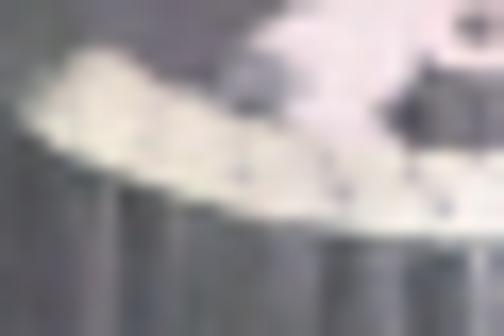

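Request:
move([
  [0,0,0.00167,0,0,0,0.89,0,-0.737,0.986,0.89,0,-0.737,0.986,1.0,0,-0.88,-0.74,-0.714,0.678,0.22,-0.1,0.5,-0.5,0,0,0.00167,0,0,0,0.89,0,-0.737,0.986,0.89,0,-0.737,0.986,1.0,0,-0.88,-0.74,-0.714,0.678,0.20,-0.1,0.5,-0.5],
  [-0.0069,-0.00038,0.00167,0,0,0.01111,0.89,0,-0.737,0.986,0.89,0,-0.737,0.986,1.0,0,-0.88,-0.74,-0.714,0.678,0.22,-0.1,0.5,-0.5,0.01392,0.00078,0.00167,0,0,0.01111,0.89,0,-0.737,0.986,0.89,0,-0.737,0.986,1.0,0,-0.88,-0.74,-0.714,0.678,0.20,-0.1,0.5,-0.5],
  [-0.01368,-0.00093,0.00167,0,0,0.02222,0.89,0,-0.737,0.986,0.89,0,-0.737,0.986,1.0,0,-0.88,-0.74,-0.714,0.678,0.22,-0.1,0.5,-0.5,0.02782,0.0019,0.00167,0,0,0.02222,0.89,0,-0.737,0.986,0.89,0,-0.737,0.986,1.0,0,-0.88,-0.74,-0.714,0.678,0.20,-0.1,0.5,-0.5],
], speed=0.0175, blend=[0.0002,0.001,0], cameras=["cam_spot_right"])

Request:
zoom_image(camera="cam_spot_right", region=[404, 250, 434, 270])

Scene clock: 813.67 s.
left_arm: end_effector_position=(+0.4876, -0.1227, +1.1510) hand_goal=(+0.890, +0.000, -0.736, +0.986, +0.890, +0.000, -0.736, +0.986, +1.000, +0.000, -0.880, -0.740, -0.714, +0.678, +0.220, -0.100) hand_measured=(+0.902, +0.002, -0.718, +0.994, +0.902, +0.000, -0.720, +0.994, +0.984, +0.000, -0.876, -0.736, -0.716, +0.678, +0.216, -0.102) hand_current_ma=(+51, +5, +77, +31, +59, -3, +70, +33, -70, +3, +17, +12, -4, +2, -20, -10) hand_state=(goal, goal, goal, goal, goal, goal, goal, goal, goal, goal, goal, goal, goal, goal, goal, goal) hand_current_limit=0.50 hand_speed=-0.50 end_effector_quat_wxyz=(-0.500, +0.865, +0.041, -0.023) | right_arm: end_effector_position=(+0.5223, -0.4775, +1.1510) hand_goal=(+0.890, +0.000, -0.736, +0.986, +0.890, +0.000, -0.736, +0.986, +1.000, +0.000, -0.880, -0.740, -0.714, +0.678, +0.200, -0.100) hand_measured=(+0.864, +0.002, -0.752, +0.978, +0.862, +0.000, -0.752, +0.978, +0.986, +0.000, -0.876, -0.736, -0.710, +0.680, +0.198, -0.102) hand_current_ma=(-89, +4, -46, -21, -103, +0, -49, -21, -46, +0, +10, +7, +10, +3, -8, -6) hand_state=(blocked, goal, goal, goal, blocked, goal, goal, goal, goal, goal, goal, goal, goal, goal, goal, goal) hand_current_limit=0.50 hand_speed=-0.50 end_effector_quat_wxyz=(-0.500, +0.865, +0.042, -0.023)
Joint positions: left_arm=[-1.233 -0.98 1.226 -0.781 -1.36 0.123] | right_arm=[-0.48 -1.659 2.133 4.995 -0.757 0.655]
Joint torques (N m): left_arm=[14.28 -77.74 -49.45 1.42 -2.01 -1.76] | right_arm=[13.78 -22.87 -48.09 -0.27 -0.26 -2.77]
Wrist force (N, zeroed by zero_wrist_force): left_arm=[0.8 -1.5 0.4] | right_arm=[-0.9 1.3 -1.3]
Wrist torque (N m, zeroed by zero_wrist_force): left_arm=[0.10 0.06 -0.02] | right_arm=[0.04 0.01 0.10]
Wrist force, peak (N, zeroed by zero_wrist_force): left_arm=[-0.9 -1.4 1.5] | right_arm=[-1.0 0.8 -2.4]
Hand target: left_arm +0.4875, -0.1227, +1.1510; -0.500, +0.865, +0.041, -0.023 | right_arm +0.5224, -0.4775, +1.1510; -0.500, +0.865, +0.042, -0.023
Off the commanded pose: left_arm 0.000 m, 0 deg | right_arm 0.000 m, 0 deg.
move: done
Images, in order (width x height): cam_spot_right 896x504.

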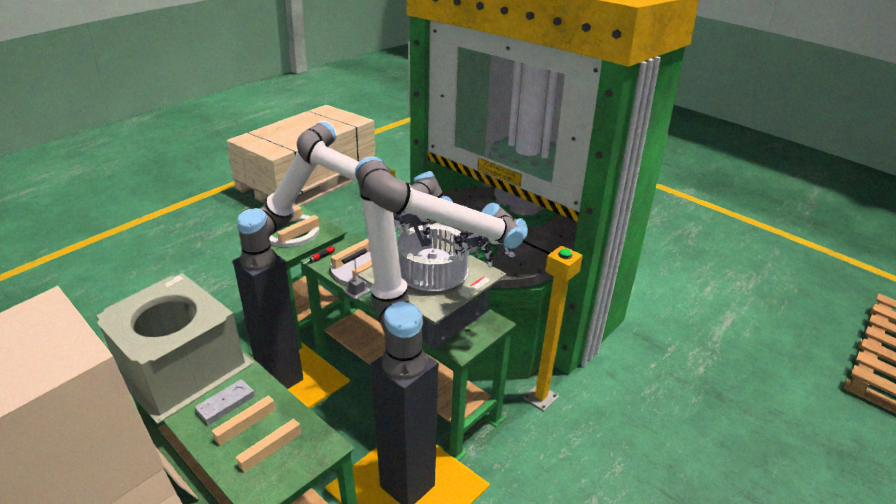

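Scaled by 16.800.

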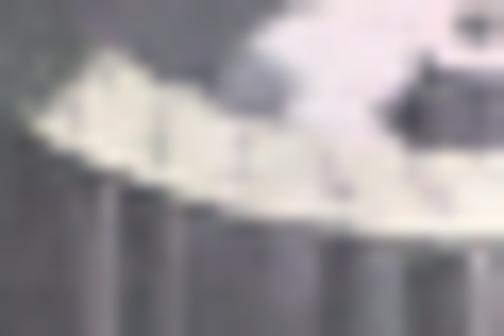

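Request:
zoom_image(camera="cam_spot_right", region=[380, 210, 480, 300])

Request:
wait(seconds=0, cameras=["cam_spot_wide", "cam_spot_left"])

Request:
zoom_image(camera="cam_spot_wide", region=[480, 195, 570, 275])

Request:
zoom_image(camera="cam_spot_wide", region=[524, 234, 560, 258])

Scaled by 5.040.

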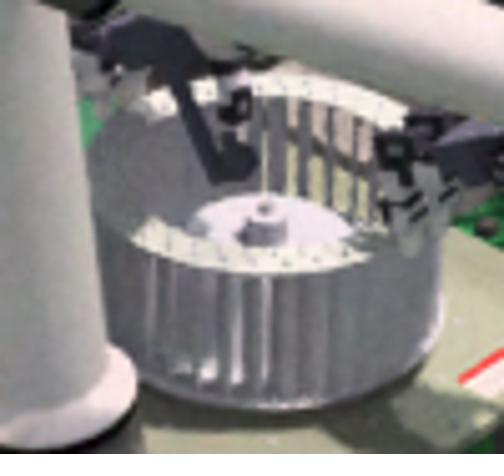

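Scene clock: 814.13 s.
left_arm: end_effector_position=(+0.4875, -0.1227, +1.1510) hand_goal=(+0.890, +0.000, -0.736, +0.986, +0.890, +0.000, -0.736, +0.986, +1.000, +0.000, -0.880, -0.740, -0.714, +0.678, +0.220, -0.100) hand_measured=(+0.902, +0.002, -0.718, +0.994, +0.902, +0.000, -0.720, +0.994, +0.984, +0.000, -0.876, -0.736, -0.716, +0.678, +0.216, -0.102) hand_current_ma=(+51, +5, +77, +31, +59, -3, +70, +33, -70, +3, +17, +12, -4, +2, -20, -10) hand_state=(goal, goal, goal, goal, goal, goal, goal, goal, goal, goal, goal, goal, goal, goal, goal, goal) hand_current_limit=0.50 hand_speed=-0.50 end_effector_quat_wxyz=(-0.500, +0.865, +0.041, -0.023) | right_arm: end_effector_position=(+0.5224, -0.4775, +1.1510) hand_goal=(+0.890, +0.000, -0.736, +0.986, +0.890, +0.000, -0.736, +0.986, +1.000, +0.000, -0.880, -0.740, -0.714, +0.678, +0.200, -0.100) hand_measured=(+0.864, +0.002, -0.752, +0.978, +0.862, +0.000, -0.752, +0.978, +0.986, +0.000, -0.876, -0.736, -0.710, +0.680, +0.198, -0.102) hand_current_ma=(-89, +4, -46, -21, -103, +0, -49, -21, -46, +0, +10, +7, +10, +3, -8, -6) hand_state=(blocked, goal, goal, goal, blocked, goal, goal, goal, goal, goal, goal, goal, goal, goal, goal, goal) hand_current_limit=0.50 hand_speed=-0.50 end_effector_quat_wxyz=(-0.500, +0.865, +0.042, -0.023)
Joint positions: left_arm=[-1.233 -0.98 1.226 -0.781 -1.361 0.123] | right_arm=[-0.48 -1.659 2.133 4.995 -0.757 0.655]
Joint torques (N m): left_arm=[11.9 -79 -48.19 1.37 -1.78 -2] | right_arm=[13.08 -19.76 -49.04 0 -0.44 -2.55]
Wrist force (N, zeroed by zero_wrist_force): left_arm=[1.0 -1.5 0.6] | right_arm=[-0.9 1.4 -1.3]
Wrist torque (N m, zeroed by zero_wrist_force): left_arm=[0.07 0.05 0.00] | right_arm=[0.07 -0.01 0.11]
Wrist force, peak (N, zeroed by zero_wrist_force): left_arm=[0.9 -1.4 1.0] | right_arm=[-1.0 1.4 -1.7]
Hand target: left_arm +0.4875, -0.1227, +1.1510; -0.500, +0.865, +0.041, -0.023 | right_arm +0.5224, -0.4775, +1.1510; -0.500, +0.865, +0.042, -0.023
Off the commanded pose: left_arm 0.000 m, 0 deg | right_arm 0.000 m, 0 deg.
Images, in order (width x height): cam_spot_left 896x504, cam_spot_wide 896x504.

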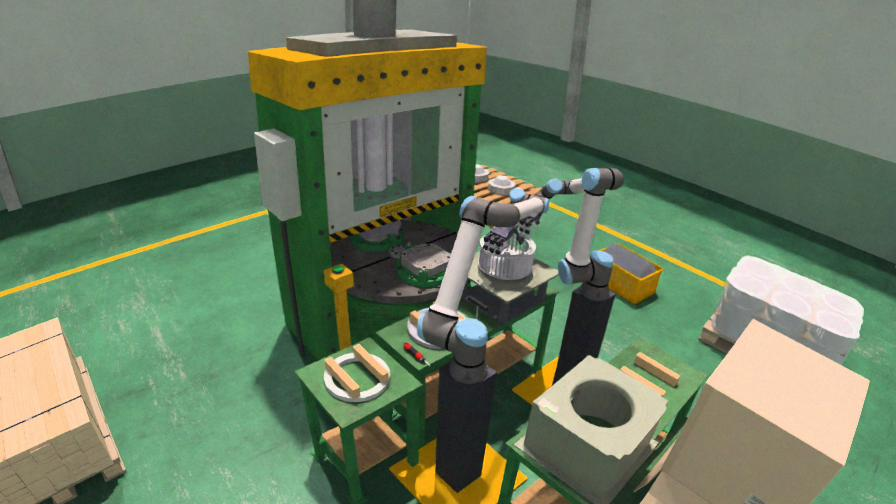

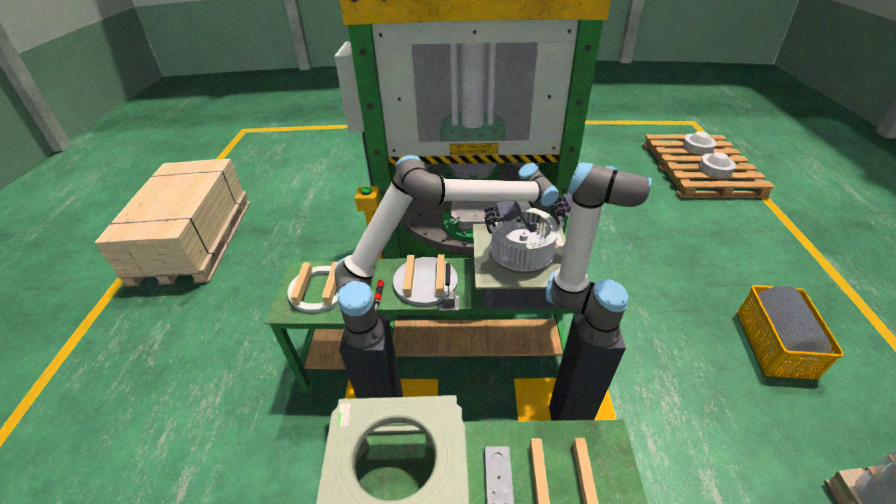

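Scaled by 5.600.

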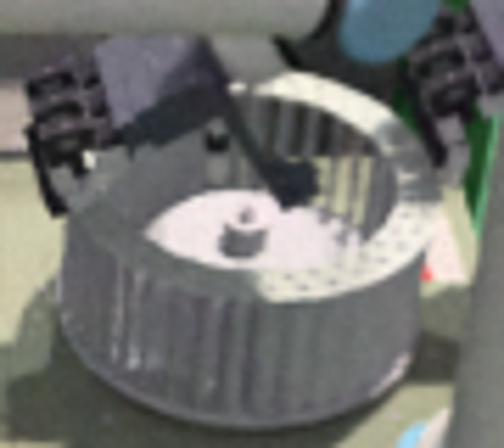

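Scaled by 14.000.

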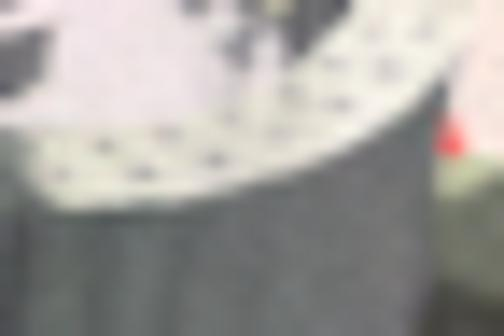

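Request:
move([
  [0,0,-0.00167,0,0,0,0.89,0,-0.737,0.986,0.89,0,-0.737,0.986,1.0,0,-0.88,-0.74,-0.714,0.678,0.22,-0.1,0.5,-0.5,0,0,-0.00167,0,0,0,0.89,0,-0.737,0.986,0.89,0,-0.737,0.986,1.0,0,-0.88,-0.74,-0.714,0.678,0.20,-0.1,0.5,-0.5],
  [0.00678,0.00055,-0.00167,0,0,-0.01111,0.89,0,-0.737,0.986,0.89,0,-0.737,0.986,1.0,0,-0.88,-0.74,-0.714,0.678,0.22,-0.1,0.5,-0.5,-0.0139,-0.00112,-0.00167,0,0,-0.01111,0.89,0,-0.737,0.986,0.89,0,-0.737,0.986,1.0,0,-0.88,-0.74,-0.714,0.678,0.20,-0.1,0.5,-0.5],
  [0.01368,0.00093,-0.00167,0,0,-0.02222,0.89,0,-0.737,0.986,0.89,0,-0.737,0.986,1.0,0,-0.88,-0.74,-0.714,0.678,0.22,-0.1,0.5,-0.5,-0.02782,-0.0019,-0.00167,0,0,-0.02222,0.89,0,-0.737,0.986,0.89,0,-0.737,0.986,1.0,0,-0.88,-0.74,-0.714,0.678,0.20,-0.1,0.5,-0.5],
], speed=0.0175, blend=[0.0002,0.001,0], cameras=["cam_spot_right", "cam_spot_wide"])

Request:
zoom_image(camera="cam_spot_right", region=[404, 250, 434, 270])

Request:
zoom_image(camera="cam_spot_wide", region=[524, 234, 560, 258])

Request:
zoom_image(camera="cam_spot_right", region=[380, 210, 480, 300])

Scene clock: 817.77 s.
left_arm: end_effector_position=(+0.4957, -0.1221, +1.1500) hand_goal=(+0.890, +0.000, -0.736, +0.986, +0.890, +0.000, -0.736, +0.986, +1.000, +0.000, -0.880, -0.740, -0.714, +0.678, +0.220, -0.100) hand_measured=(+0.904, +0.002, -0.718, +0.994, +0.906, +0.000, -0.720, +0.994, +0.984, +0.000, -0.876, -0.736, -0.716, +0.678, +0.216, -0.102) hand_current_ma=(+63, +5, +77, +31, +73, -3, +70, +33, -70, +3, +17, +12, -4, +2, -20, -10) hand_state=(goal, goal, goal, goal, goal, goal, goal, goal, goal, goal, goal, goal, goal, goal, goal, goal) hand_current_limit=0.50 hand_speed=-0.50 end_effector_quat_wxyz=(-0.500, +0.866, +0.011, -0.006) | right_arm: end_effector_position=(+0.5058, -0.4787, +1.1500) hand_goal=(+0.890, +0.000, -0.736, +0.986, +0.890, +0.000, -0.736, +0.986, +1.000, +0.000, -0.880, -0.740, -0.714, +0.678, +0.200, -0.100) hand_measured=(+0.864, +0.000, -0.752, +0.978, +0.862, -0.002, -0.752, +0.978, +0.986, +0.000, -0.876, -0.736, -0.710, +0.680, +0.198, -0.102) hand_current_ma=(-89, +1, -46, -21, -103, -3, -49, -21, -46, +0, +10, +7, +10, +3, -8, -6) hand_state=(blocked, goal, goal, goal, blocked, goal, goal, goal, goal, goal, goal, goal, goal, goal, goal, goal) hand_current_limit=0.50 hand_speed=-0.50 end_effector_quat_wxyz=(-0.500, +0.866, +0.012, -0.006)
Joint positions: left_arm=[-1.237 -0.986 1.238 -0.796 -1.304 0.158] | right_arm=[-0.511 -1.71 2.184 4.964 -0.731 0.696]
Joint torques (N m): left_arm=[-13.21 -103.66 -33.46 -3.6 2.29 2.7] | right_arm=[-11.67 -41.88 -27.4 -3.48 3.49 2.84]
Wrist force (N, zeroed by zero_wrist_force): left_arm=[-0.5 -1.5 1.5] | right_arm=[0.7 0.7 -1.6]
Wrist torque (N m, zeroed by zero_wrist_force): left_arm=[0.11 -0.06 -0.13] | right_arm=[0.08 0.13 -0.22]
Wrist force, peak (N, zeroed by zero_wrist_force): left_arm=[-0.9 -3.0 0.8] | right_arm=[1.2 1.0 -2.9]
Hand target: left_arm +0.4958, -0.1221, +1.1500; -0.500, +0.866, +0.011, -0.006 | right_arm +0.5057, -0.4787, +1.1500; -0.500, +0.866, +0.012, -0.006
Off the commanded pose: left_arm 0.000 m, 0 deg | right_arm 0.000 m, 0 deg.
move: done
Images, in order (width x height): cam_spot_right 896x504, cam_spot_wide 896x504.

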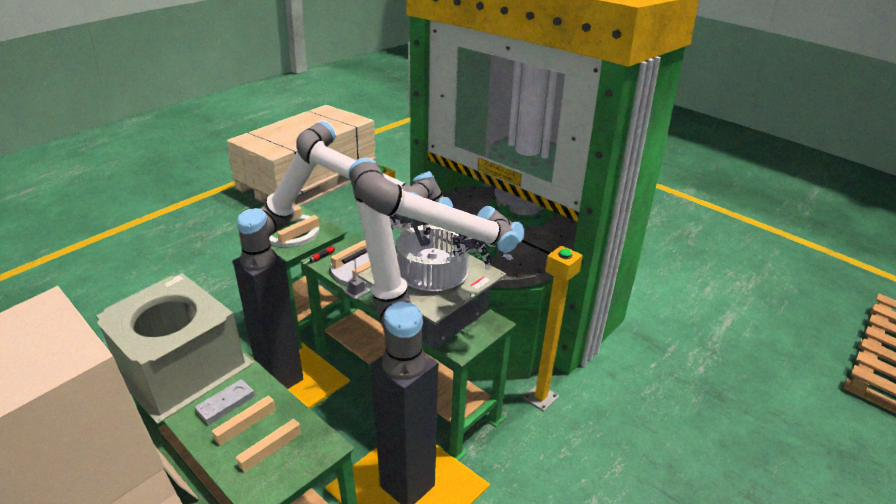

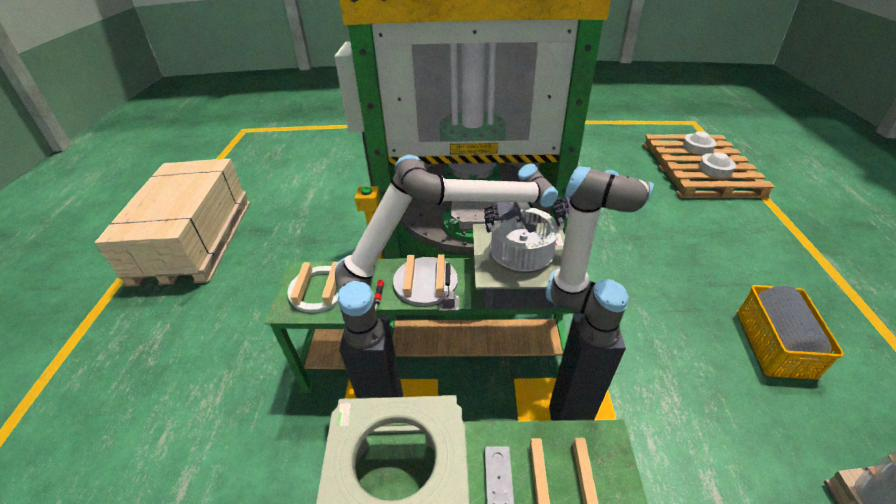

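Scaled by 16.800.

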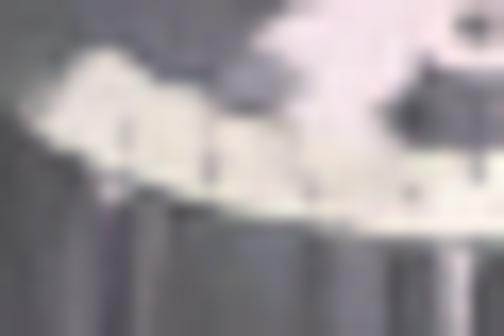

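Scaled by 14.000.

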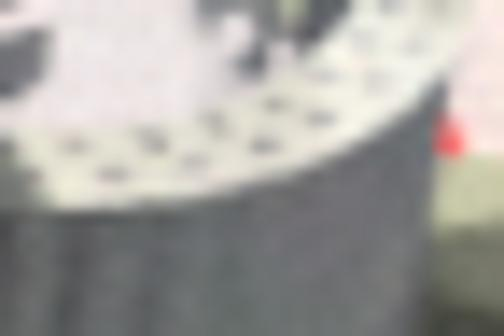

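Scaled by 5.040.

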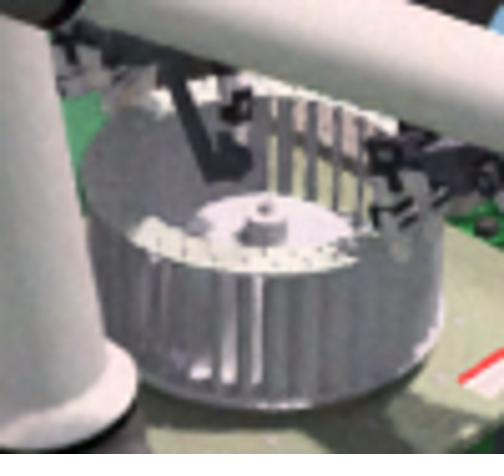

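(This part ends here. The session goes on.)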